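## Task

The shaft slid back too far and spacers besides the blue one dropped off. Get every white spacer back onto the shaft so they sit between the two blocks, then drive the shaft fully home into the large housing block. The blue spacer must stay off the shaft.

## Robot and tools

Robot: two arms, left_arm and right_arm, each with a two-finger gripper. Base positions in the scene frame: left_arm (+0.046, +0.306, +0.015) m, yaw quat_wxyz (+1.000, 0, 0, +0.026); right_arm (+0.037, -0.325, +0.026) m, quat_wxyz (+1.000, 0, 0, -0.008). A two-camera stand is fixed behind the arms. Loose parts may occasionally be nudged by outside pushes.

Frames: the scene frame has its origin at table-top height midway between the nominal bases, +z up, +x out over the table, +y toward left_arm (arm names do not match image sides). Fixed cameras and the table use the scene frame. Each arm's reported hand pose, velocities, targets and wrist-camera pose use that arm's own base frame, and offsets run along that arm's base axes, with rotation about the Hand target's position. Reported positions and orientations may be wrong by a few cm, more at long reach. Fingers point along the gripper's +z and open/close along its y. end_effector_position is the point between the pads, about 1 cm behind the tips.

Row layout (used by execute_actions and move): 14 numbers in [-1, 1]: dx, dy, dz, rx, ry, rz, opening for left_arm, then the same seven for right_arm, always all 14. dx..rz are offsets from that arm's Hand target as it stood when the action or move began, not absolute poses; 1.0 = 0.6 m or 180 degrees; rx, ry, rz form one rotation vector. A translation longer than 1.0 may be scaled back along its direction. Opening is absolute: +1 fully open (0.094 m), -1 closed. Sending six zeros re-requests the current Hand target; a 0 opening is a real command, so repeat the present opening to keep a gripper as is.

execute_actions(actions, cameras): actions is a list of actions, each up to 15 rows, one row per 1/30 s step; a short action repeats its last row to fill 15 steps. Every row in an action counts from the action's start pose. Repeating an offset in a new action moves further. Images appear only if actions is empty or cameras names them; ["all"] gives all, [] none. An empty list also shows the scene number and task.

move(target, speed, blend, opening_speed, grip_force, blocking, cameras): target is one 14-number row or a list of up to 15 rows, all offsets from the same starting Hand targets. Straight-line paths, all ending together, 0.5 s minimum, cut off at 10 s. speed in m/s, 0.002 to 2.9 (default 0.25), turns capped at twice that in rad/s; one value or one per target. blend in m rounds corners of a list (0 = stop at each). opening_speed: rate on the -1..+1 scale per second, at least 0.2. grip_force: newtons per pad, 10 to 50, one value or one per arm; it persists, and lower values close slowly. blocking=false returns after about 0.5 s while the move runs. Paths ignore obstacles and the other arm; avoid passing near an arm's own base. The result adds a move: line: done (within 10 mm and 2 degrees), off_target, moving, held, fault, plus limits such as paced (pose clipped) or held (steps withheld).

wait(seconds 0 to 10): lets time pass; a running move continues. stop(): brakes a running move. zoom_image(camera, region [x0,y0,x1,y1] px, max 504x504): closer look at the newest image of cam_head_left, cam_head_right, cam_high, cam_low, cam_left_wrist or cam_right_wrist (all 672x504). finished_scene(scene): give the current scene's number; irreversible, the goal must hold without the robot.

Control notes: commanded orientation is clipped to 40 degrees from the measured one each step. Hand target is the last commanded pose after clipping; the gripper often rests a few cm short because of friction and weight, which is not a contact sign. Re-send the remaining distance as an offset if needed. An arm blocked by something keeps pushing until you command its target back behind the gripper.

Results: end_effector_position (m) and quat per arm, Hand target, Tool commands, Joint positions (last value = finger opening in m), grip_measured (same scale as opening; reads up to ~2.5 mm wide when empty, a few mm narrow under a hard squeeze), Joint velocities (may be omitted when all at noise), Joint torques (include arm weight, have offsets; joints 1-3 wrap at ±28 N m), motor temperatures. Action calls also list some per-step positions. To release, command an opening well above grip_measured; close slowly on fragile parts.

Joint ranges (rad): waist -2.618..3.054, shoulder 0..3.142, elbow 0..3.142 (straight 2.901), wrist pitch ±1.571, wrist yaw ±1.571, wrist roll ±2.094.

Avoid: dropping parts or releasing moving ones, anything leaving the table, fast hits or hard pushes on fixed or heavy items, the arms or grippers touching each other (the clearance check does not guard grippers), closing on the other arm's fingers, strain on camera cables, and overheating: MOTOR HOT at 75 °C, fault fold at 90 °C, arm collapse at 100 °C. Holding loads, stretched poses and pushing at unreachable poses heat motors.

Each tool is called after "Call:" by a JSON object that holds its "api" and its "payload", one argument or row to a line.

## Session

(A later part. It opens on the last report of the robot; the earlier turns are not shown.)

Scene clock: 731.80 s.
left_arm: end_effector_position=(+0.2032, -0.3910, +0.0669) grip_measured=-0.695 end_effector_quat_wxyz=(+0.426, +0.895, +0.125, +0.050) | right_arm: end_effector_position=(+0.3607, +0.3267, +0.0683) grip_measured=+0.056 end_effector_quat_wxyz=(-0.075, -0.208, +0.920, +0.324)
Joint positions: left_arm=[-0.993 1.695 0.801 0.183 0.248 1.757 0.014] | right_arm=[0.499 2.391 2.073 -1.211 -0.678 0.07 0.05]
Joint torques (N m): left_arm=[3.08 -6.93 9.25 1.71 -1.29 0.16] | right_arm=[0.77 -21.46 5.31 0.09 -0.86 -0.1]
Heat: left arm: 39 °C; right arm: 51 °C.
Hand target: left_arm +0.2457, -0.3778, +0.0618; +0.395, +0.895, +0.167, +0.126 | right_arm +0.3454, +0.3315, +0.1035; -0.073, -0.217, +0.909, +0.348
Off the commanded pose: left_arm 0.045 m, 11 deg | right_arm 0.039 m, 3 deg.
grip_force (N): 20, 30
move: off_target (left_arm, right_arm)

Call:
{"api": "wait", "payload": {
  "seconds": 0,
  "cameras": ["cam_right_wrist","cam_low","cam_head_right"]
}}

Call:
{"api": "zoom_image", "payload": {
  "camera": "cam_right_wrist",
  "region": [270, 320, 490, 504]
}}

Call:
{"api": "zoom_image", "payload": {
  "camera": "cam_low",
  "region": [300, 230, 340, 260]
}}

Call:
{"api": "zoom_image", "payload": {
  "camera": "cam_head_right",
  "region": [304, 132, 340, 164]
}}

Scene clock: 732.30 s.
left_arm: end_effector_position=(+0.2032, -0.3910, +0.0669) grip_measured=-0.695 end_effector_quat_wxyz=(+0.426, +0.895, +0.125, +0.050) | right_arm: end_effector_position=(+0.3607, +0.3267, +0.0683) grip_measured=+0.056 end_effector_quat_wxyz=(-0.075, -0.208, +0.920, +0.324)
Joint positions: left_arm=[-0.993 1.695 0.801 0.183 0.248 1.757 0.014] | right_arm=[0.499 2.391 2.073 -1.211 -0.678 0.07 0.05]
Joint torques (N m): left_arm=[3.08 -6.93 9.24 1.71 -1.29 0.16] | right_arm=[0.77 -21.46 5.3 0.09 -0.87 -0.1]
Heat: left arm: 39 °C; right arm: 51 °C.
Hand target: left_arm +0.2457, -0.3778, +0.0618; +0.395, +0.895, +0.167, +0.126 | right_arm +0.3454, +0.3315, +0.1035; -0.073, -0.217, +0.909, +0.348
Tool commands: left_gripper/opening=-0.85 right_gripper/opening=-0.06
Off the commanded pose: left_arm 0.045 m, 11 deg | right_arm 0.039 m, 3 deg.
grip_force (N): 20, 30
Images, in order (width x height): cam_head_right 672x504, cam_low 672x504, cam_right_wrist 672x504.

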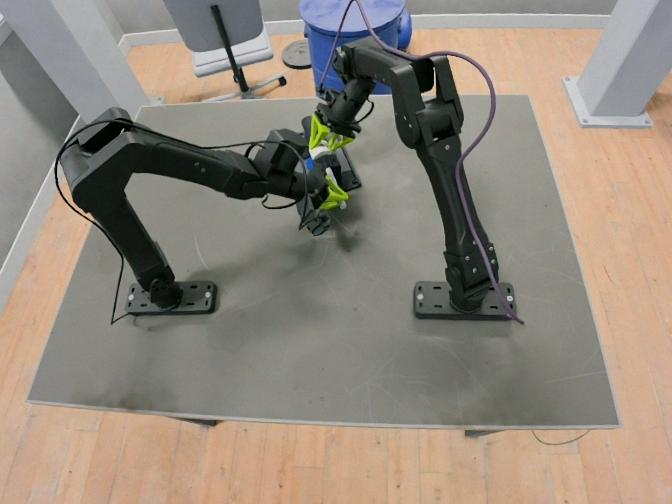

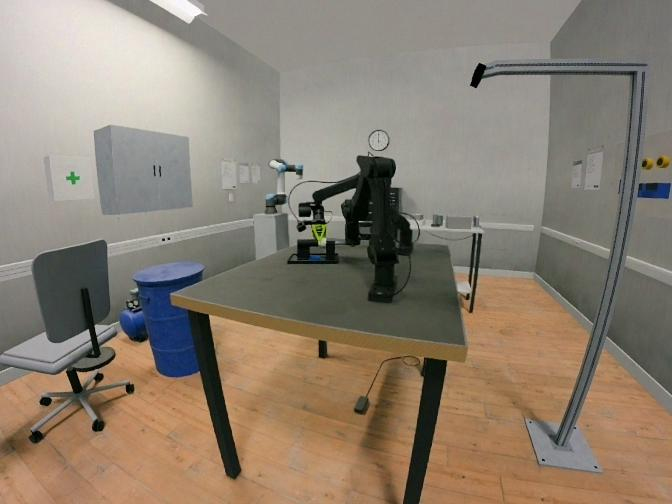

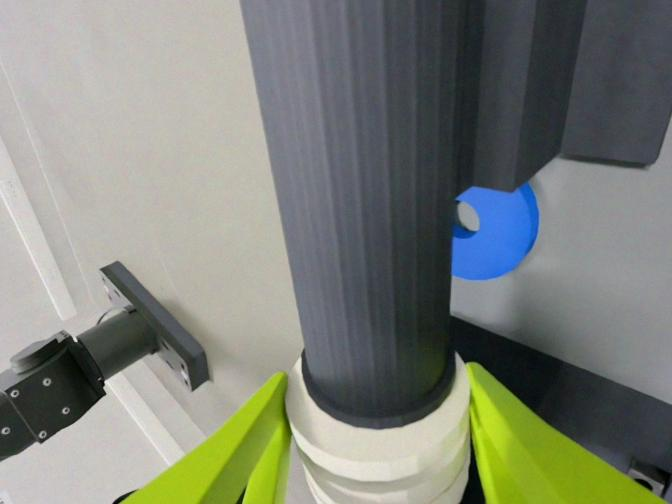

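Scaled by 2.291 from the camera's 672x504 image, which has a finer 960x720 frame.

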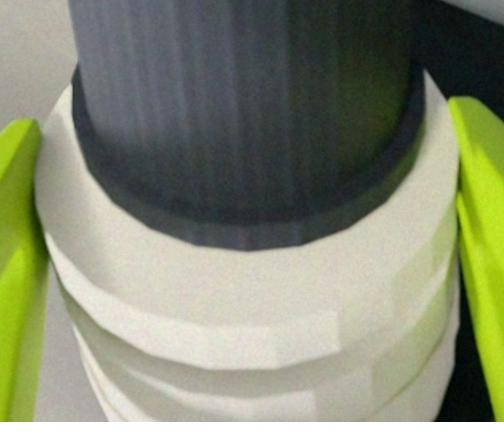

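Scaled by 12.600 from the camera's 672x504 image, which has a finer 960x720 frame.

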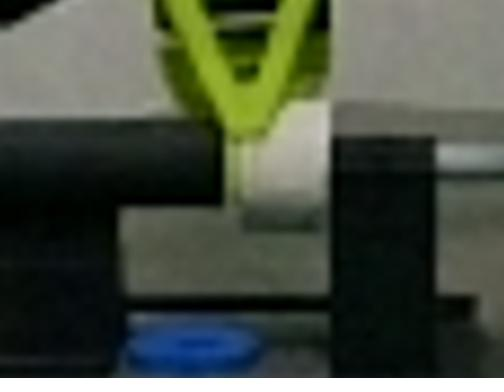

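Scaled by 14.000 from the camera's 672x504 image, which has a finer 960x720 frame.

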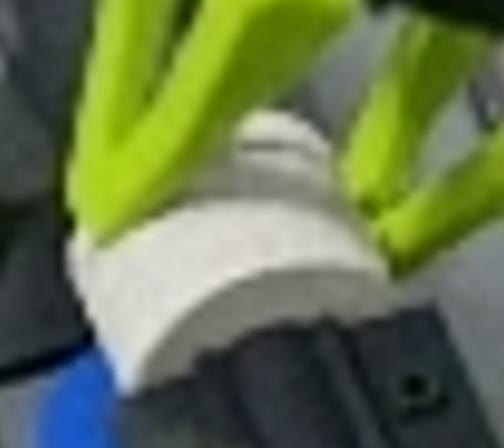

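Call:
{"api": "zoom_image", "payload": {
  "camera": "cam_right_wrist",
  "region": [280, 404, 380, 504]
}}

Call:
{"api": "zoom_image", "payload": {
  "camera": "cam_right_wrist",
  "region": [380, 404, 480, 504]
}}

Scaled by 5.040 from the camera's 672x504 image, which has a finer 960x720 frame.

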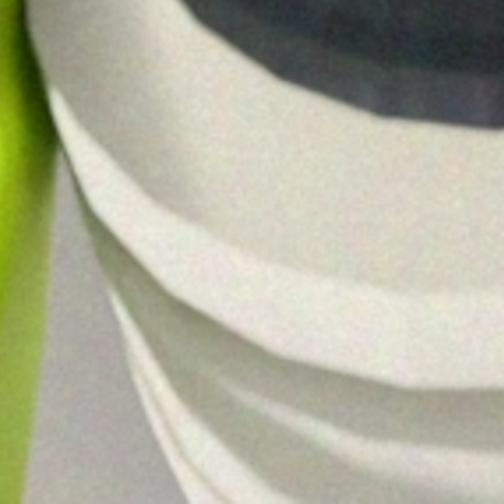

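Scaled by 5.040 from the camera's 672x504 image, which has a finer 960x720 frame.

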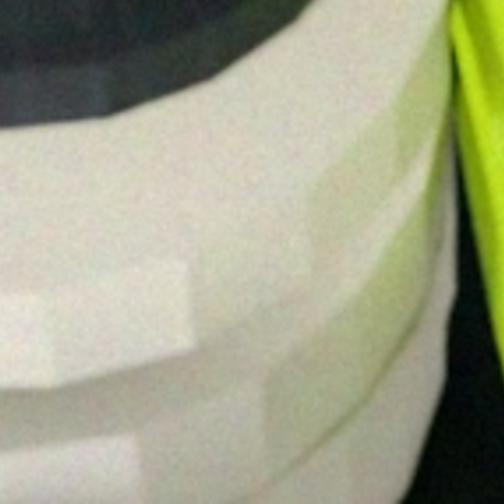

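Call:
{"api": "move", "payload": {
  "target": [0,0,0,0,0,0,-0.85,-0.0077,-0.0032,0,0,0,0,-0.06],
  "speed": 0.03
}}

Call:
{"api": "move", "payload": {
  "target": [0,0,0,0,0,0,-0.85,-0.0077,-0.0032,0,0,0,0,-0.06],
  "speed": 0.03
}}

Scene clock: 748.60 s.
left_arm: end_effector_position=(+0.2032, -0.3910, +0.0669) grip_measured=-0.695 end_effector_quat_wxyz=(+0.426, +0.895, +0.125, +0.050) | right_arm: end_effector_position=(+0.3603, +0.3265, +0.0685) grip_measured=+0.056 end_effector_quat_wxyz=(-0.066, -0.210, +0.919, +0.327)
Joint positions: left_arm=[-0.993 1.695 0.801 0.183 0.248 1.757 0.014] | right_arm=[0.499 2.369 2.033 -1.175 -0.678 0.071 0.05]
Joint torques (N m): left_arm=[3.08 -6.93 9.24 1.71 -1.29 0.16] | right_arm=[0.87 -21.39 5.27 -0.05 -0.87 -0.08]
Heat: left arm: 38 °C; right arm: 49 °C.
Hand target: left_arm +0.2457, -0.3778, +0.0618; +0.395, +0.895, +0.167, +0.126 | right_arm +0.3407, +0.3295, +0.1034; -0.073, -0.217, +0.909, +0.348
Off the commanded pose: left_arm 0.045 m, 11 deg | right_arm 0.040 m, 3 deg.
grip_force (N): 20, 30
move: off_target (left_arm, right_arm)

Scene clock: 749.40 s.
left_arm: end_effector_position=(+0.2032, -0.3910, +0.0669) grip_measured=-0.695 end_effector_quat_wxyz=(+0.426, +0.895, +0.125, +0.050) | right_arm: end_effector_position=(+0.3598, +0.3262, +0.0689) grip_measured=+0.056 end_effector_quat_wxyz=(-0.058, -0.212, +0.918, +0.329)
Joint positions: left_arm=[-0.993 1.695 0.801 0.183 0.248 1.757 0.014] | right_arm=[0.499 2.347 1.996 -1.141 -0.677 0.073 0.05]
Joint torques (N m): left_arm=[3.08 -6.93 9.25 1.71 -1.29 0.17] | right_arm=[0.99 -21.37 5.16 -0.19 -0.87 -0.07]
Heat: left arm: 38 °C; right arm: 49 °C.
Hand target: left_arm +0.2457, -0.3778, +0.0618; +0.395, +0.895, +0.167, +0.126 | right_arm +0.3361, +0.3276, +0.1035; -0.073, -0.217, +0.909, +0.348
Off the commanded pose: left_arm 0.045 m, 11 deg | right_arm 0.042 m, 3 deg.
grip_force (N): 20, 30
move: off_target (left_arm, right_arm)

Call:
{"api": "wait", "payload": {
  "seconds": 0,
  "cameras": ["cam_right_wrist","cam_head_right"]
}}

Call:
{"api": "zoom_image", "payload": {
  "camera": "cam_right_wrist",
  "region": [270, 320, 490, 504]
}}

Call:
{"api": "zoom_image", "payload": {
  "camera": "cam_head_right",
  "region": [304, 132, 340, 164]
}}

Scene clock: 750.37 s.
left_arm: end_effector_position=(+0.2032, -0.3910, +0.0669) grip_measured=-0.695 end_effector_quat_wxyz=(+0.426, +0.895, +0.125, +0.050) | right_arm: end_effector_position=(+0.3598, +0.3262, +0.0689) grip_measured=+0.056 end_effector_quat_wxyz=(-0.058, -0.212, +0.918, +0.329)
Joint positions: left_arm=[-0.993 1.695 0.801 0.183 0.248 1.757 0.014] | right_arm=[0.499 2.347 1.996 -1.141 -0.677 0.073 0.05]
Joint torques (N m): left_arm=[3.07 -6.93 9.25 1.71 -1.29 0.16] | right_arm=[0.98 -21.35 5.16 -0.19 -0.87 -0.07]
Heat: left arm: 38 °C; right arm: 49 °C.
Hand target: left_arm +0.2457, -0.3778, +0.0618; +0.395, +0.895, +0.167, +0.126 | right_arm +0.3361, +0.3276, +0.1035; -0.073, -0.217, +0.909, +0.348
Tool commands: left_gripper/opening=-0.85 right_gripper/opening=-0.06
Off the commanded pose: left_arm 0.045 m, 11 deg | right_arm 0.042 m, 3 deg.
grip_force (N): 20, 30
Images, in order (width x height): cam_head_right 672x504, cam_right_wrist 672x504.

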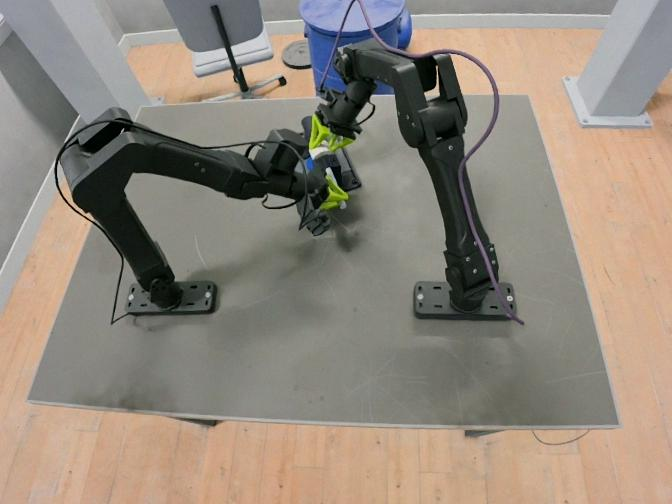

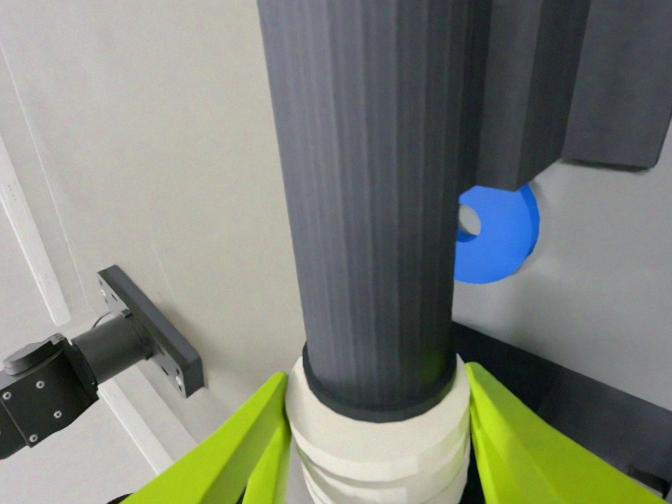

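Scaled by 2.291 from the camera's 672x504 image, which has a finer 960x720 frame.

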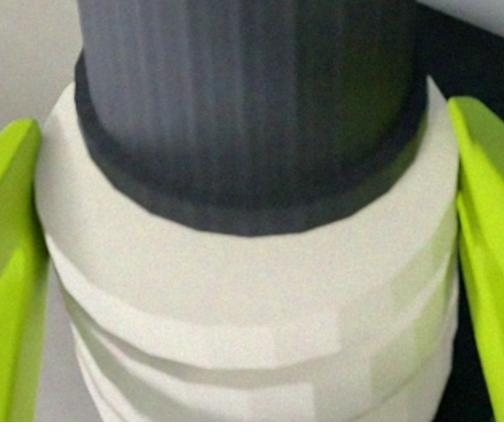

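Scaled by 14.000 from the camera's 672x504 image, which has a finer 960x720 frame.

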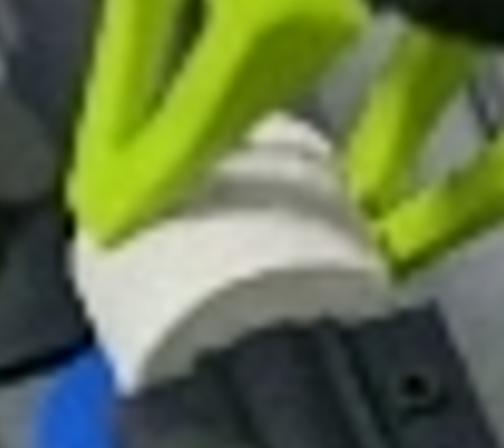

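Call:
{"api": "zoom_image", "payload": {
  "camera": "cam_right_wrist",
  "region": [280, 404, 380, 504]
}}

Call:
{"api": "zoom_image", "payload": {
  "camera": "cam_right_wrist",
  "region": [380, 404, 480, 504]
}}

Scaled by 5.040 from the camera's 672x504 image, which has a finer 960x720 frame.

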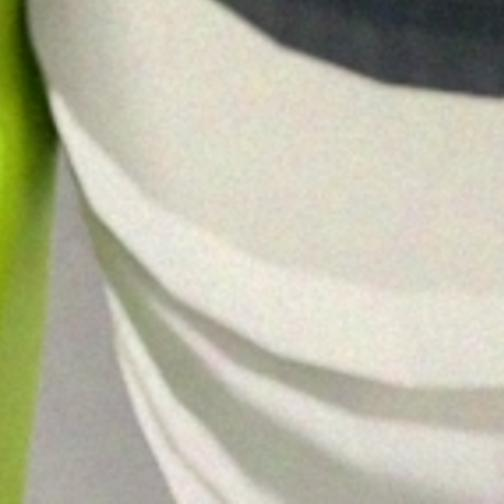

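Scaled by 5.040 from the camera's 672x504 image, which has a finer 960x720 frame.

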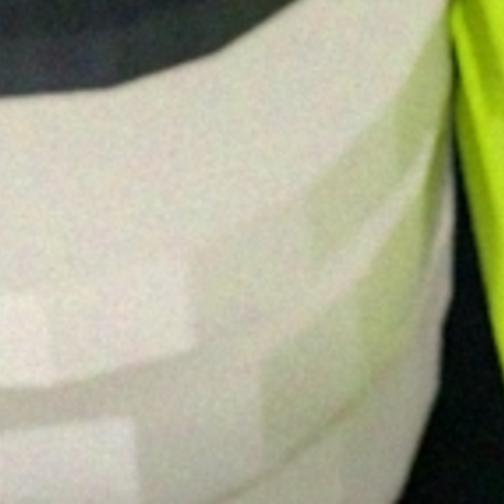

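Call:
{"api": "move", "payload": {
  "target": [0,0,0,0,0,0,-0.85,0.0185,0.0077,-0.005,0,0,0,-0.06],
  "speed": 0.05
}}

Call:
{"api": "move", "payload": {
  "target": [0,0,0,0,0,0,-0.85,0.004,-0.0093,-0.0096,-0.0133,-0.0061,0.0004,-0.06],
  "speed": 0.05
}}

Scene clock: 760.50 s.
left_arm: end_effector_position=(+0.2032, -0.3909, +0.0669) grip_measured=-0.695 end_effector_quat_wxyz=(+0.425, +0.895, +0.125, +0.049) | right_arm: end_effector_position=(+0.3604, +0.3260, +0.0697) grip_measured=+0.056 end_effector_quat_wxyz=(-0.057, -0.213, +0.920, +0.325)
Joint positions: left_arm=[-0.993 1.695 0.801 0.183 0.248 1.757 0.014] | right_arm=[0.501 2.347 2.003 -1.146 -0.669 0.074 0.05]
Joint torques (N m): left_arm=[3.1 -6.93 9.24 1.71 -1.3 0.16] | right_arm=[0.62 -16.92 9.98 -0.32 -0.95 -0.06]
Heat: left arm: 38 °C; right arm: 47 °C.
Hand target: left_arm +0.2457, -0.3777, +0.0617; +0.395, +0.895, +0.167, +0.126 | right_arm +0.3472, +0.3322, +0.1006; -0.073, -0.217, +0.909, +0.348
Off the commanded pose: left_arm 0.045 m, 11 deg | right_arm 0.034 m, 3 deg.
grip_force (N): 20, 30
move: off_target (left_arm, right_arm)

Scene clock: 761.30 s.
left_arm: end_effector_position=(+0.2032, -0.3909, +0.0669) grip_measured=-0.695 end_effector_quat_wxyz=(+0.425, +0.895, +0.125, +0.049) | right_arm: end_effector_position=(+0.3630, +0.3231, +0.0696) grip_measured=+0.056 end_effector_quat_wxyz=(-0.052, -0.213, +0.924, +0.313)
Joint positions: left_arm=[-0.993 1.695 0.801 0.183 0.248 1.757 0.014] | right_arm=[0.501 2.347 2.014 -1.155 -0.642 0.075 0.05]
Joint torques (N m): left_arm=[3.08 -6.93 9.24 1.71 -1.3 0.16] | right_arm=[0.66 -16.42 9.7 -0.34 -0.74 -0.13]
Heat: left arm: 38 °C; right arm: 47 °C.
Hand target: left_arm +0.2457, -0.3777, +0.0617; +0.395, +0.895, +0.167, +0.126 | right_arm +0.3496, +0.3266, +0.0948; -0.069, -0.220, +0.917, +0.327
Off the commanded pose: left_arm 0.045 m, 11 deg | right_arm 0.029 m, 3 deg.
grip_force (N): 20, 30
move: off_target (left_arm, right_arm)

Call:
{"api": "execute_actions", "payload": {
  "actions": [],
  "cameras": ["cam_right_wrist"]
}}

Call:
{"api": "zoom_image", "payload": {
  "camera": "cam_right_wrist",
  "region": [270, 320, 490, 504]
}}

Scene clock: 764.33 s.
left_arm: end_effector_position=(+0.2032, -0.3909, +0.0669) grip_measured=-0.695 end_effector_quat_wxyz=(+0.425, +0.895, +0.125, +0.049) | right_arm: end_effector_position=(+0.3630, +0.3231, +0.0696) grip_measured=+0.056 end_effector_quat_wxyz=(-0.052, -0.213, +0.924, +0.313)
Joint positions: left_arm=[-0.993 1.695 0.801 0.183 0.248 1.757 0.014] | right_arm=[0.501 2.347 2.014 -1.155 -0.642 0.075 0.05]
Joint velocities: within noise
Joint torques (N m): left_arm=[3.08 -6.93 9.25 1.71 -1.29 0.16] | right_arm=[0.66 -16.42 9.7 -0.34 -0.74 -0.14]
Motor temperatures (°C): left_arm=[26 28 38 38 32 23 28] | right_arm=[25 47 30 27 25 25 25]
Heat: left arm: 38 °C; right arm: 47 °C.
Hand target: left_arm +0.2457, -0.3777, +0.0617; +0.395, +0.895, +0.167, +0.126 | right_arm +0.3496, +0.3266, +0.0948; -0.069, -0.220, +0.917, +0.327
Tool commands: left_gripper/opening=-0.85 right_gripper/opening=-0.06
Off the commanded pose: left_arm 0.045 m, 11 deg | right_arm 0.029 m, 3 deg.
grip_force (N): 20, 30
Images, in order (width x height): cam_right_wrist 672x504.

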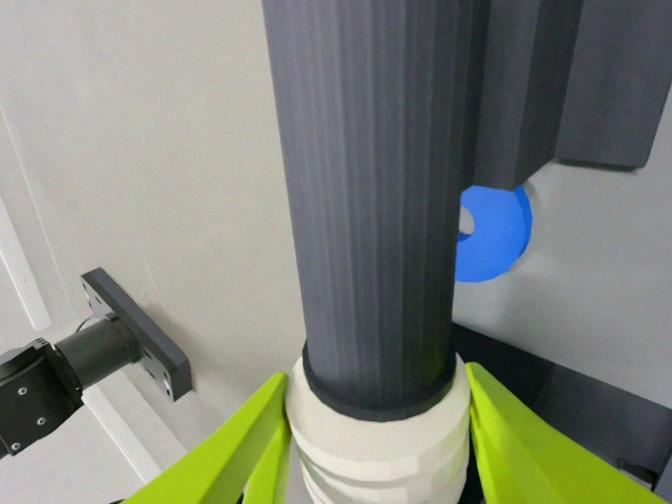

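Scaled by 2.291 from the camera's 672x504 image, which has a finer 960x720 frame.

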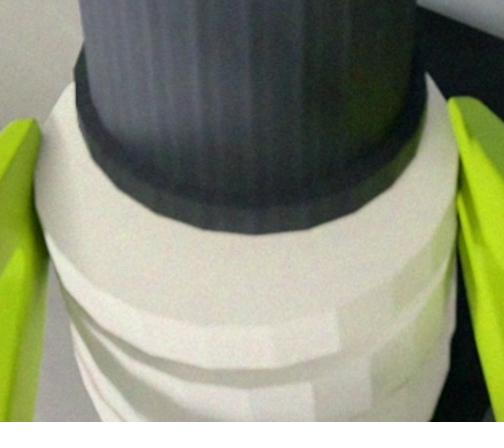

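Call:
{"api": "zoom_image", "payload": {
  "camera": "cam_right_wrist",
  "region": [275, 404, 375, 504]
}}

Call:
{"api": "zoom_image", "payload": {
  "camera": "cam_right_wrist",
  "region": [380, 404, 480, 504]
}}

Scaled by 5.040 from the camera's 672x504 image, which has a finer 960x720 frame.

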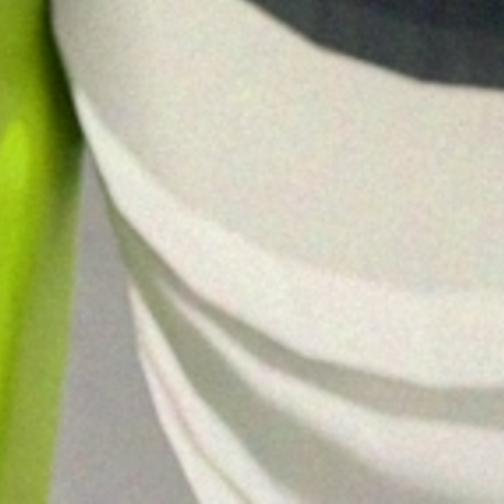

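Scaled by 5.040 from the camera's 672x504 image, which has a finer 960x720 frame.

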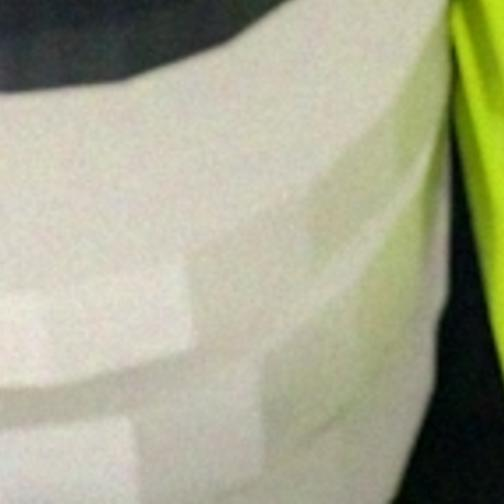

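Call:
{"api": "execute_actions", "payload": {
  "actions": [],
  "cameras": ["cam_head_right", "cam_low", "cam_high"]
}}

Call:
{"api": "zoom_image", "payload": {
  "camera": "cam_low",
  "region": [290, 215, 360, 268]
}}

Call:
{"api": "zoom_image", "payload": {
  "camera": "cam_high",
  "region": [290, 225, 360, 290]
}}

Call:
{"api": "zoom_image", "payload": {
  "camera": "cam_head_right",
  "region": [290, 120, 370, 180]
}}

Scene clock: 773.00 s.
left_arm: end_effector_position=(+0.2032, -0.3909, +0.0669) grip_measured=-0.695 end_effector_quat_wxyz=(+0.425, +0.895, +0.125, +0.049) | right_arm: end_effector_position=(+0.3630, +0.3231, +0.0696) grip_measured=+0.056 end_effector_quat_wxyz=(-0.052, -0.213, +0.924, +0.313)
Joint positions: left_arm=[-0.993 1.695 0.801 0.183 0.248 1.757 0.014] | right_arm=[0.501 2.347 2.014 -1.155 -0.642 0.075 0.05]
Joint velocities: within noise
Joint torques (N m): left_arm=[3.08 -6.94 9.25 1.71 -1.29 0.16] | right_arm=[0.68 -16.44 9.69 -0.34 -0.74 -0.14]
Motor temperatures (°C): left_arm=[26 28 38 38 32 23 28] | right_arm=[25 46 31 27 25 25 25]
Heat: left arm: 38 °C; right arm: 46 °C.
Hand target: left_arm +0.2457, -0.3777, +0.0617; +0.395, +0.895, +0.167, +0.126 | right_arm +0.3496, +0.3266, +0.0948; -0.069, -0.220, +0.917, +0.327
Tool commands: left_gripper/opening=-0.85 right_gripper/opening=-0.06
Off the commanded pose: left_arm 0.045 m, 11 deg | right_arm 0.029 m, 3 deg.
grip_force (N): 20, 30
Images, in order (width x height): cam_head_right 672x504, cam_high 672x504, cam_low 672x504.

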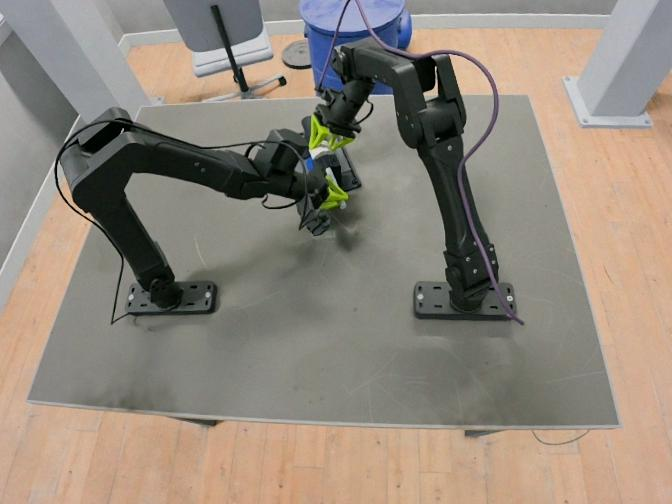

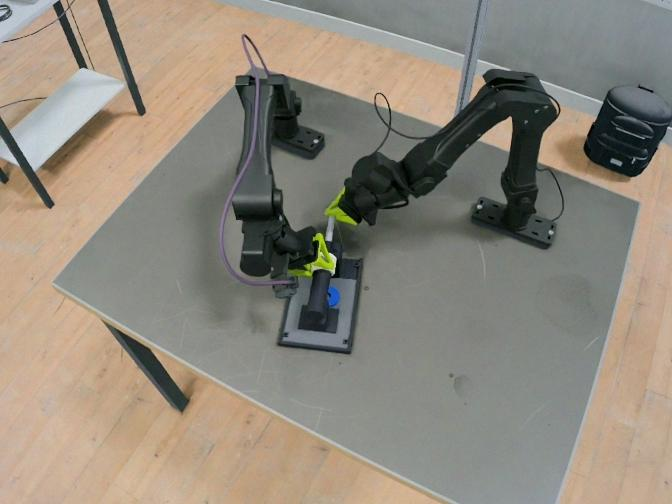

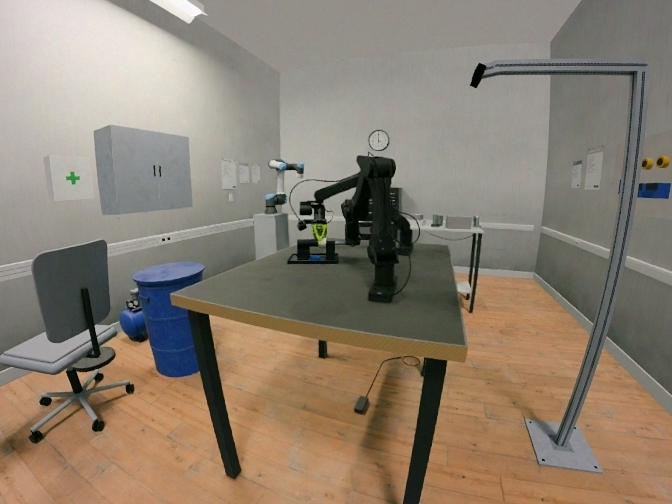

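Scaled by 7.200 from the camera's 672x504 image, which has a finer 960x720 frame.

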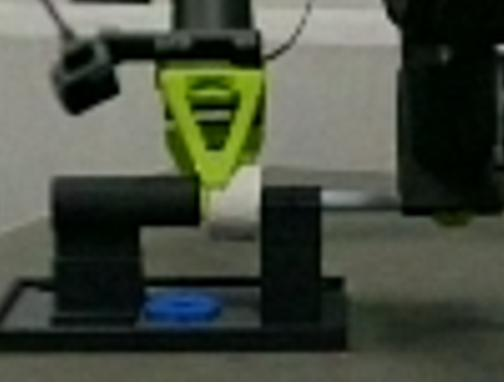

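Scaled by 7.200 from the camera's 672x504 image, which has a finer 960x720 frame.

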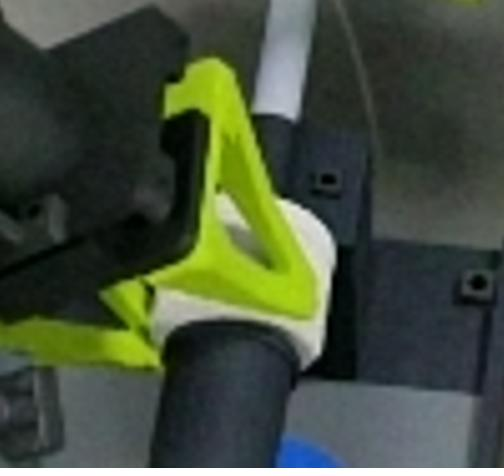

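Scaled by 6.300 from the camera's 672x504 image, which has a finer 960x720 frame.

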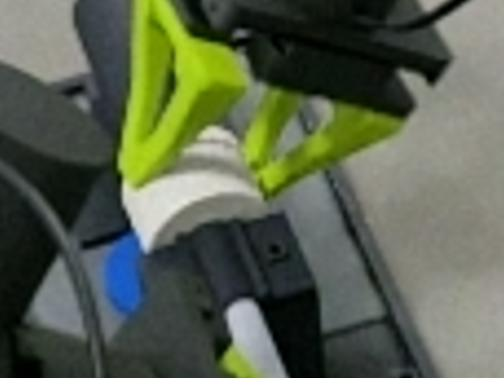

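Call:
{"api": "execute_actions", "payload": {
  "actions": [],
  "cameras": ["cam_low"]
}}

Call:
{"api": "zoom_image", "payload": {
  "camera": "cam_low",
  "region": [308, 232, 338, 254]
}}

Scene clock: 773.37 s.
left_arm: end_effector_position=(+0.2032, -0.3909, +0.0669) grip_measured=-0.695 end_effector_quat_wxyz=(+0.425, +0.895, +0.125, +0.049) | right_arm: end_effector_position=(+0.3630, +0.3231, +0.0696) grip_measured=+0.056 end_effector_quat_wxyz=(-0.052, -0.213, +0.924, +0.313)
Joint positions: left_arm=[-0.993 1.695 0.801 0.183 0.248 1.757 0.014] | right_arm=[0.501 2.347 2.014 -1.155 -0.642 0.075 0.05]
Joint velocities: within noise
Joint torques (N m): left_arm=[3.08 -6.94 9.25 1.71 -1.29 0.16] | right_arm=[0.66 -16.42 9.7 -0.34 -0.74 -0.13]
Motor temperatures (°C): left_arm=[26 28 38 38 32 23 28] | right_arm=[25 46 31 27 25 25 25]
Heat: left arm: 38 °C; right arm: 46 °C.
Hand target: left_arm +0.2457, -0.3777, +0.0617; +0.395, +0.895, +0.167, +0.126 | right_arm +0.3496, +0.3266, +0.0948; -0.069, -0.220, +0.917, +0.327
Tool commands: left_gripper/opening=-0.85 right_gripper/opening=-0.06
Off the commanded pose: left_arm 0.045 m, 11 deg | right_arm 0.029 m, 3 deg.
grip_force (N): 20, 30
Images, in order (width x height): cam_low 672x504.

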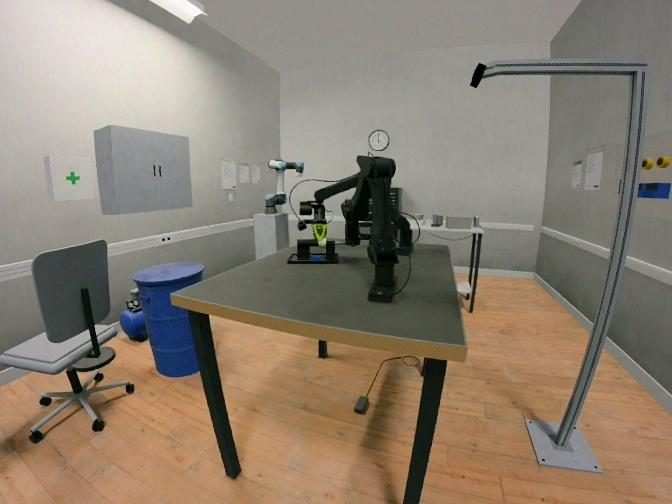

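Scaled by 16.800 from the camera's 672x504 image, which has a finer 960x720 frame.

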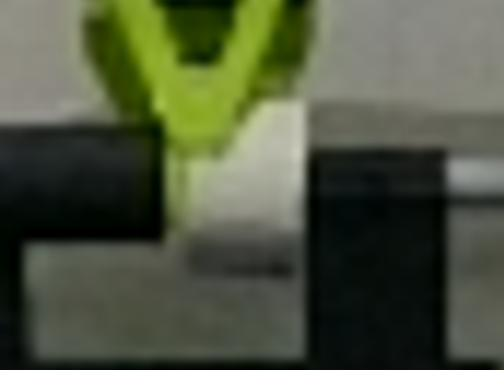

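Call:
{"api": "execute_actions", "payload": {
  "actions": [],
  "cameras": ["cam_right_wrist", "cam_head_right"]
}}

Call:
{"api": "zoom_image", "payload": {
  "camera": "cam_right_wrist",
  "region": [292, 444, 352, 504]
}}

Call:
{"api": "zoom_image", "payload": {
  "camera": "cam_right_wrist",
  "region": [350, 444, 410, 504]
}}

Call:
{"api": "zoom_image", "payload": {
  "camera": "cam_head_right",
  "region": [304, 132, 340, 164]
}}

Scene clock: 779.90 s.
left_arm: end_effector_position=(+0.2032, -0.3909, +0.0669) grip_measured=-0.695 end_effector_quat_wxyz=(+0.425, +0.895, +0.125, +0.049) | right_arm: end_effector_position=(+0.3630, +0.3231, +0.0696) grip_measured=+0.056 end_effector_quat_wxyz=(-0.052, -0.213, +0.924, +0.313)
Joint positions: left_arm=[-0.993 1.695 0.801 0.183 0.248 1.757 0.014] | right_arm=[0.501 2.347 2.014 -1.155 -0.642 0.075 0.05]
Joint velocities: within noise
Joint torques (N m): left_arm=[3.08 -6.94 9.25 1.71 -1.29 0.16] | right_arm=[0.66 -16.43 9.69 -0.34 -0.75 -0.13]
Motor temperatures (°C): left_arm=[26 28 38 38 32 23 28] | right_arm=[25 45 31 27 25 25 25]
Heat: left arm: 38 °C; right arm: 45 °C.
Hand target: left_arm +0.2457, -0.3777, +0.0617; +0.395, +0.895, +0.167, +0.126 | right_arm +0.3496, +0.3266, +0.0948; -0.069, -0.220, +0.917, +0.327
Tool commands: left_gripper/opening=-0.85 right_gripper/opening=-0.06
Off the commanded pose: left_arm 0.045 m, 11 deg | right_arm 0.029 m, 3 deg.
grip_force (N): 20, 30
Images, in order (width x height): cam_head_right 672x504, cam_right_wrist 672x504.

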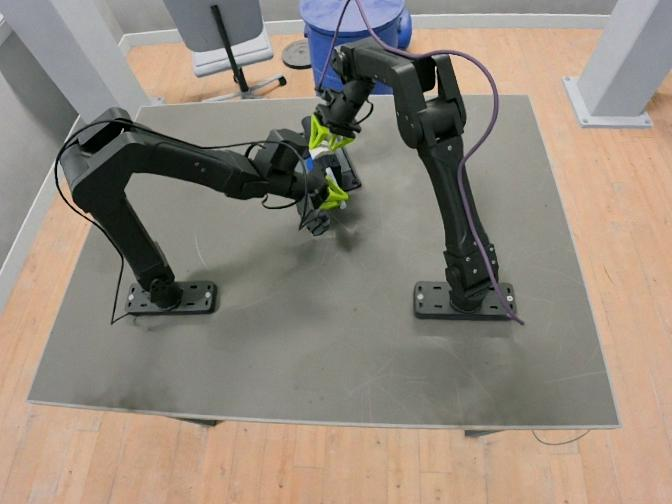

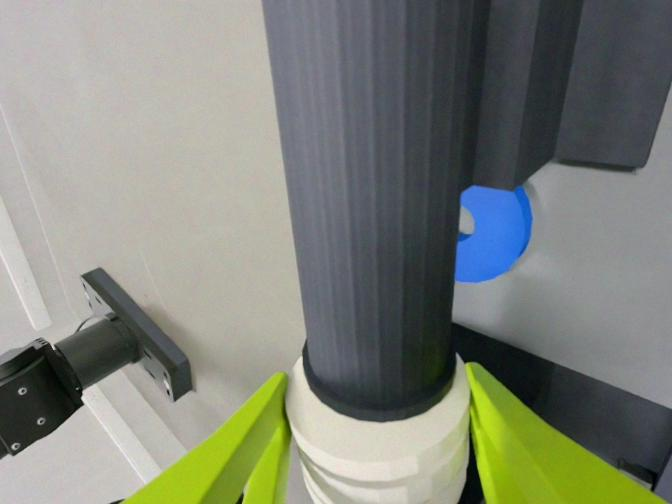

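Scaled by 8.400 from the camera's 672x504 image, which has a finer 960x720 frame.

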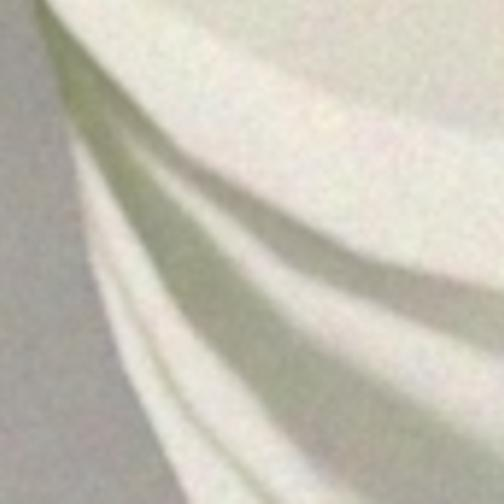

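Scaled by 8.400 from the camera's 672x504 image, which has a finer 960x720 frame.

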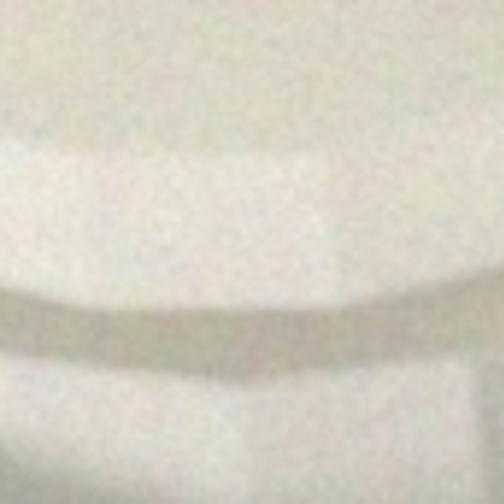

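Scaled by 14.000 from the camera's 672x504 image, which has a finer 960x720 frame.

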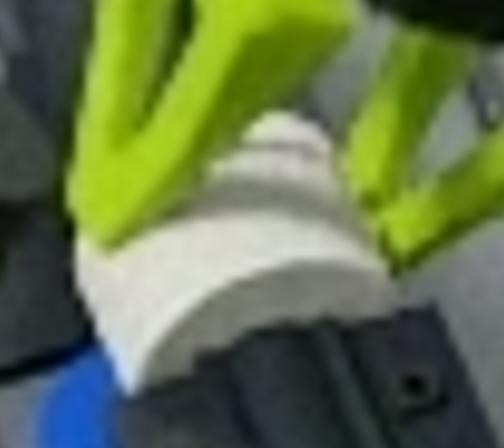

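Call:
{"api": "execute_actions", "payload": {
  "actions": [
    [[0,0,0,0,0,0,-0.85,0.000668,-0.001554,-0.001608,-0.00222,-0.00102,0.00006,-0.06]]
  ]
}}

Scene clock: 800.47 s.
left_arm: end_effector_position=(+0.2032, -0.3909, +0.0669) grip_measured=-0.695 end_effector_quat_wxyz=(+0.425, +0.895, +0.125, +0.049) | right_arm: end_effector_position=(+0.3631, +0.3229, +0.0695) grip_measured=+0.056 end_effector_quat_wxyz=(-0.052, -0.213, +0.924, +0.313)
Joint positions: left_arm=[-0.993 1.695 0.801 0.183 0.248 1.757 0.014] | right_arm=[0.501 2.347 2.014 -1.155 -0.641 0.075 0.05]
Joint torques (N m): left_arm=[3.08 -6.94 9.24 1.71 -1.3 0.16] | right_arm=[0.69 -16.35 9.76 -0.36 -0.68 -0.14]
Heat: left arm: 38 °C; right arm: 44 °C.
Hand target: left_arm +0.2457, -0.3777, +0.0617; +0.395, +0.895, +0.167, +0.126 | right_arm +0.3500, +0.3257, +0.0938; -0.069, -0.220, +0.918, +0.323
Off the commanded pose: left_arm 0.045 m, 11 deg | right_arm 0.028 m, 2 deg.
grip_force (N): 20, 30
Step readings (end_effector_position of left_arm | right_arm):
0: (+0.2032, -0.3909, +0.0669) | (+0.3630, +0.3231, +0.0696)
1: (+0.2032, -0.3909, +0.0669) | (+0.3631, +0.3230, +0.0695)
2: (+0.2032, -0.3909, +0.0669) | (+0.3631, +0.3230, +0.0695)
4: (+0.2032, -0.3909, +0.0669) | (+0.3631, +0.3229, +0.0695)
8: (+0.2032, -0.3909, +0.0669) | (+0.3631, +0.3229, +0.0695)
15: (+0.2032, -0.3909, +0.0669) | (+0.3631, +0.3229, +0.0695)

Call:
{"api": "execute_actions", "payload": {
  "actions": [
    [[0,0,0,0,0,0,-0.85,0.000668,-0.001554,-0.001608,-0.00222,-0.00102,0.00006,-0.06]]
  ]
}}

Call:
{"api": "execute_actions", "payload": {
  "actions": [
    [[0,0,0,0,0,0,-0.85,0.000668,-0.001554,-0.001608,-0.00222,-0.00102,0.00006,-0.06]]
  ]
}}

Scene clock: 801.60 s.
left_arm: end_effector_position=(+0.2032, -0.3909, +0.0669) grip_measured=-0.695 end_effector_quat_wxyz=(+0.425, +0.895, +0.125, +0.049) | right_arm: end_effector_position=(+0.3630, +0.3233, +0.0696) grip_measured=+0.056 end_effector_quat_wxyz=(-0.051, -0.215, +0.925, +0.310)
Joint positions: left_arm=[-0.993 1.695 0.801 0.183 0.248 1.757 0.014] | right_arm=[0.504 2.347 2.018 -1.158 -0.633 0.075 0.05]
Joint torques (N m): left_arm=[3.08 -6.94 9.25 1.71 -1.3 0.16] | right_arm=[0.46 -16.29 9.57 -0.34 -0.68 -0.15]
Heat: left arm: 38 °C; right arm: 44 °C.
Hand target: left_arm +0.2457, -0.3777, +0.0617; +0.395, +0.895, +0.167, +0.126 | right_arm +0.3504, +0.3248, +0.0929; -0.068, -0.220, +0.919, +0.320
Off the commanded pose: left_arm 0.045 m, 11 deg | right_arm 0.026 m, 2 deg.
grip_force (N): 20, 30
Step readings (end_effector_position of left_arm | right_arm):
0: (+0.2032, -0.3909, +0.0669) | (+0.3631, +0.3229, +0.0695)
1: (+0.2032, -0.3909, +0.0669) | (+0.3630, +0.3230, +0.0694)
2: (+0.2032, -0.3909, +0.0669) | (+0.3627, +0.3234, +0.0695)
4: (+0.2032, -0.3909, +0.0669) | (+0.3626, +0.3235, +0.0696)
8: (+0.2032, -0.3909, +0.0669) | (+0.3630, +0.3231, +0.0696)
15: (+0.2032, -0.3909, +0.0669) | (+0.3630, +0.3233, +0.0696)

Scene clock: 802.30 s.
left_arm: end_effector_position=(+0.2032, -0.3909, +0.0669) grip_measured=-0.695 end_effector_quat_wxyz=(+0.425, +0.895, +0.125, +0.049) | right_arm: end_effector_position=(+0.3631, +0.3231, +0.0695) grip_measured=+0.056 end_effector_quat_wxyz=(-0.051, -0.215, +0.925, +0.309)
Joint positions: left_arm=[-0.993 1.695 0.801 0.183 0.248 1.757 0.014] | right_arm=[0.504 2.347 2.018 -1.158 -0.632 0.075 0.05]
Joint torques (N m): left_arm=[3.08 -6.94 9.24 1.71 -1.29 0.16] | right_arm=[0.47 -16.23 9.61 -0.35 -0.61 -0.16]
Heat: left arm: 38 °C; right arm: 44 °C.
Hand target: left_arm +0.2457, -0.3777, +0.0617; +0.395, +0.895, +0.167, +0.126 | right_arm +0.3509, +0.3239, +0.0920; -0.067, -0.221, +0.920, +0.316
Off the commanded pose: left_arm 0.045 m, 11 deg | right_arm 0.026 m, 2 deg.
grip_force (N): 20, 30
Step readings (end_effector_position of left_arm | right_arm):
0: (+0.2032, -0.3909, +0.0669) | (+0.3630, +0.3233, +0.0696)
1: (+0.2032, -0.3909, +0.0669) | (+0.3631, +0.3232, +0.0696)
2: (+0.2032, -0.3909, +0.0669) | (+0.3631, +0.3232, +0.0695)
4: (+0.2032, -0.3909, +0.0669) | (+0.3631, +0.3231, +0.0695)
8: (+0.2032, -0.3909, +0.0669) | (+0.3631, +0.3231, +0.0695)
15: (+0.2032, -0.3909, +0.0669) | (+0.3631, +0.3231, +0.0695)

Call:
{"api": "execute_actions", "payload": {
  "actions": [],
  "cameras": ["cam_right_wrist"]
}}

Call:
{"api": "zoom_image", "payload": {
  "camera": "cam_right_wrist",
  "region": [270, 320, 490, 504]
}}

Call:
{"api": "zoom_image", "payload": {
  "camera": "cam_right_wrist",
  "region": [292, 444, 352, 504]
}}

Call:
{"api": "zoom_image", "payload": {
  "camera": "cam_right_wrist",
  "region": [350, 444, 410, 504]
}}

Scene clock: 802.67 s.
left_arm: end_effector_position=(+0.2032, -0.3909, +0.0669) grip_measured=-0.695 end_effector_quat_wxyz=(+0.425, +0.895, +0.125, +0.049) | right_arm: end_effector_position=(+0.3631, +0.3231, +0.0695) grip_measured=+0.056 end_effector_quat_wxyz=(-0.051, -0.215, +0.925, +0.309)
Joint positions: left_arm=[-0.993 1.695 0.801 0.183 0.248 1.757 0.014] | right_arm=[0.504 2.347 2.018 -1.158 -0.632 0.075 0.05]
Joint velocities: within noise
Joint torques (N m): left_arm=[3.08 -6.94 9.24 1.71 -1.3 0.16] | right_arm=[0.47 -16.24 9.63 -0.36 -0.61 -0.16]
Motor temperatures (°C): left_arm=[26 28 38 38 32 23 28] | right_arm=[25 44 32 27 25 25 25]
Heat: left arm: 38 °C; right arm: 44 °C.
Hand target: left_arm +0.2457, -0.3777, +0.0617; +0.395, +0.895, +0.167, +0.126 | right_arm +0.3509, +0.3239, +0.0920; -0.067, -0.221, +0.920, +0.316
Tool commands: left_gripper/opening=-0.85 right_gripper/opening=-0.06
Off the commanded pose: left_arm 0.045 m, 11 deg | right_arm 0.026 m, 2 deg.
grip_force (N): 20, 30
Images, in order (width x height): cam_right_wrist 672x504.

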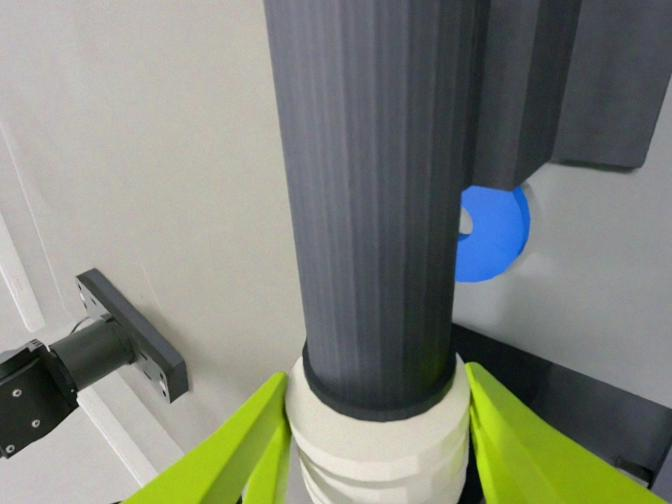

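Scaled by 2.291 from the camera's 672x504 image, which has a finer 960x720 frame.

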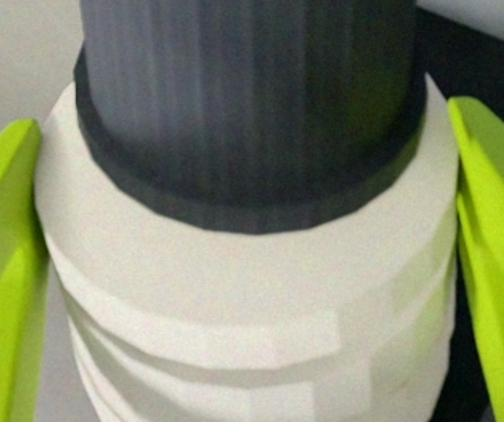

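Scaled by 8.400 from the camera's 672x504 image, which has a finer 960x720 frame.

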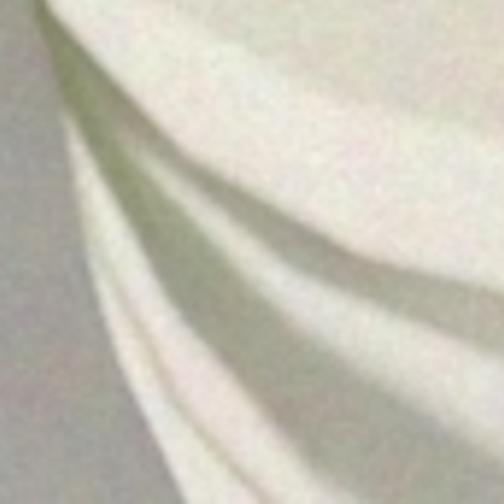

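Scaled by 8.400 from the camera's 672x504 image, which has a finer 960x720 frame.

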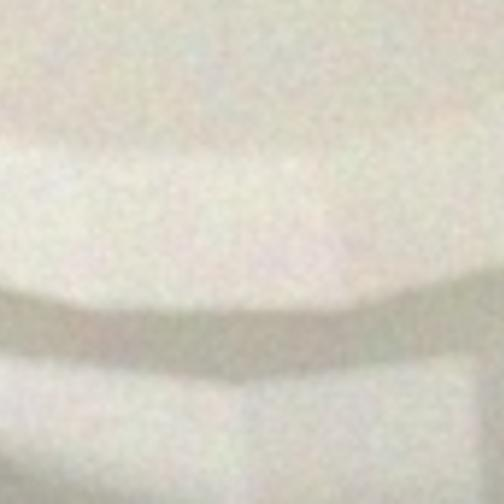

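Call:
{"api": "execute_actions", "payload": {
  "actions": [],
  "cameras": ["cam_head_right", "cam_head_left"]
}}

Call:
{"api": "zoom_image", "payload": {
  "camera": "cam_head_right",
  "region": [308, 136, 334, 160]
}}

Call:
{"api": "zoom_image", "payload": {
  "camera": "cam_head_left",
  "region": [330, 130, 370, 165]
}}

Scene clock: 807.47 s.
left_arm: end_effector_position=(+0.2032, -0.3909, +0.0669) grip_measured=-0.695 end_effector_quat_wxyz=(+0.425, +0.895, +0.125, +0.049) | right_arm: end_effector_position=(+0.3631, +0.3231, +0.0695) grip_measured=+0.056 end_effector_quat_wxyz=(-0.051, -0.215, +0.925, +0.309)
Joint positions: left_arm=[-0.993 1.695 0.801 0.183 0.248 1.757 0.014] | right_arm=[0.504 2.347 2.018 -1.158 -0.632 0.075 0.05]
Joint velocities: within noise
Joint torques (N m): left_arm=[3.08 -6.93 9.24 1.71 -1.29 0.16] | right_arm=[0.46 -16.24 9.61 -0.36 -0.6 -0.16]
Motor temperatures (°C): left_arm=[26 28 38 38 32 23 28] | right_arm=[25 44 32 27 25 25 26]
Heat: left arm: 38 °C; right arm: 44 °C.
Hand target: left_arm +0.2457, -0.3777, +0.0617; +0.395, +0.895, +0.167, +0.126 | right_arm +0.3509, +0.3239, +0.0920; -0.067, -0.221, +0.920, +0.316
Tool commands: left_gripper/opening=-0.85 right_gripper/opening=-0.06
Off the commanded pose: left_arm 0.045 m, 11 deg | right_arm 0.026 m, 2 deg.
grip_force (N): 20, 30
Images, in order (width x height): cam_head_left 672x504, cam_head_right 672x504.

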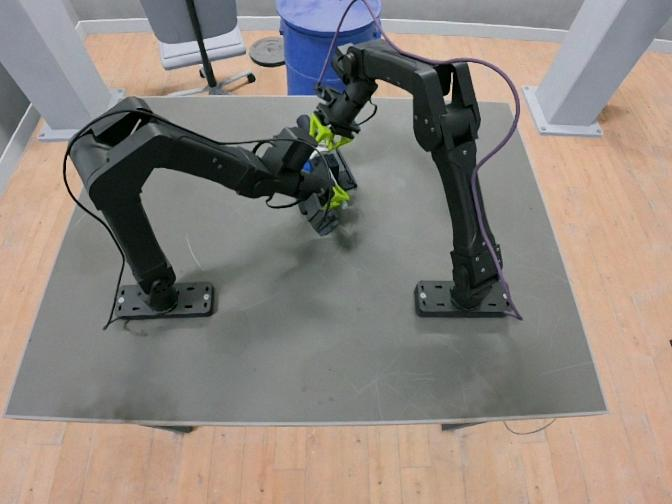

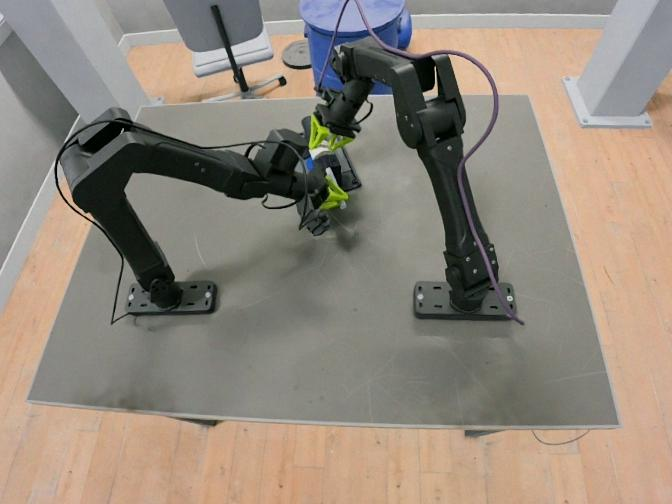

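Scaled by 19.385 from the camera's 672x504 image, which has a finer 960x720 frame.

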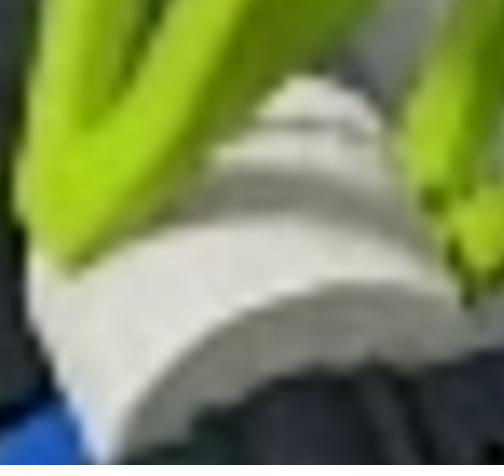

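Scaled by 12.600 from the camera's 672x504 image, which has a finer 960x720 frame.

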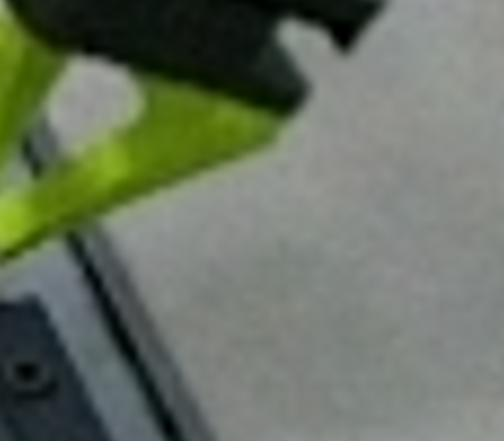

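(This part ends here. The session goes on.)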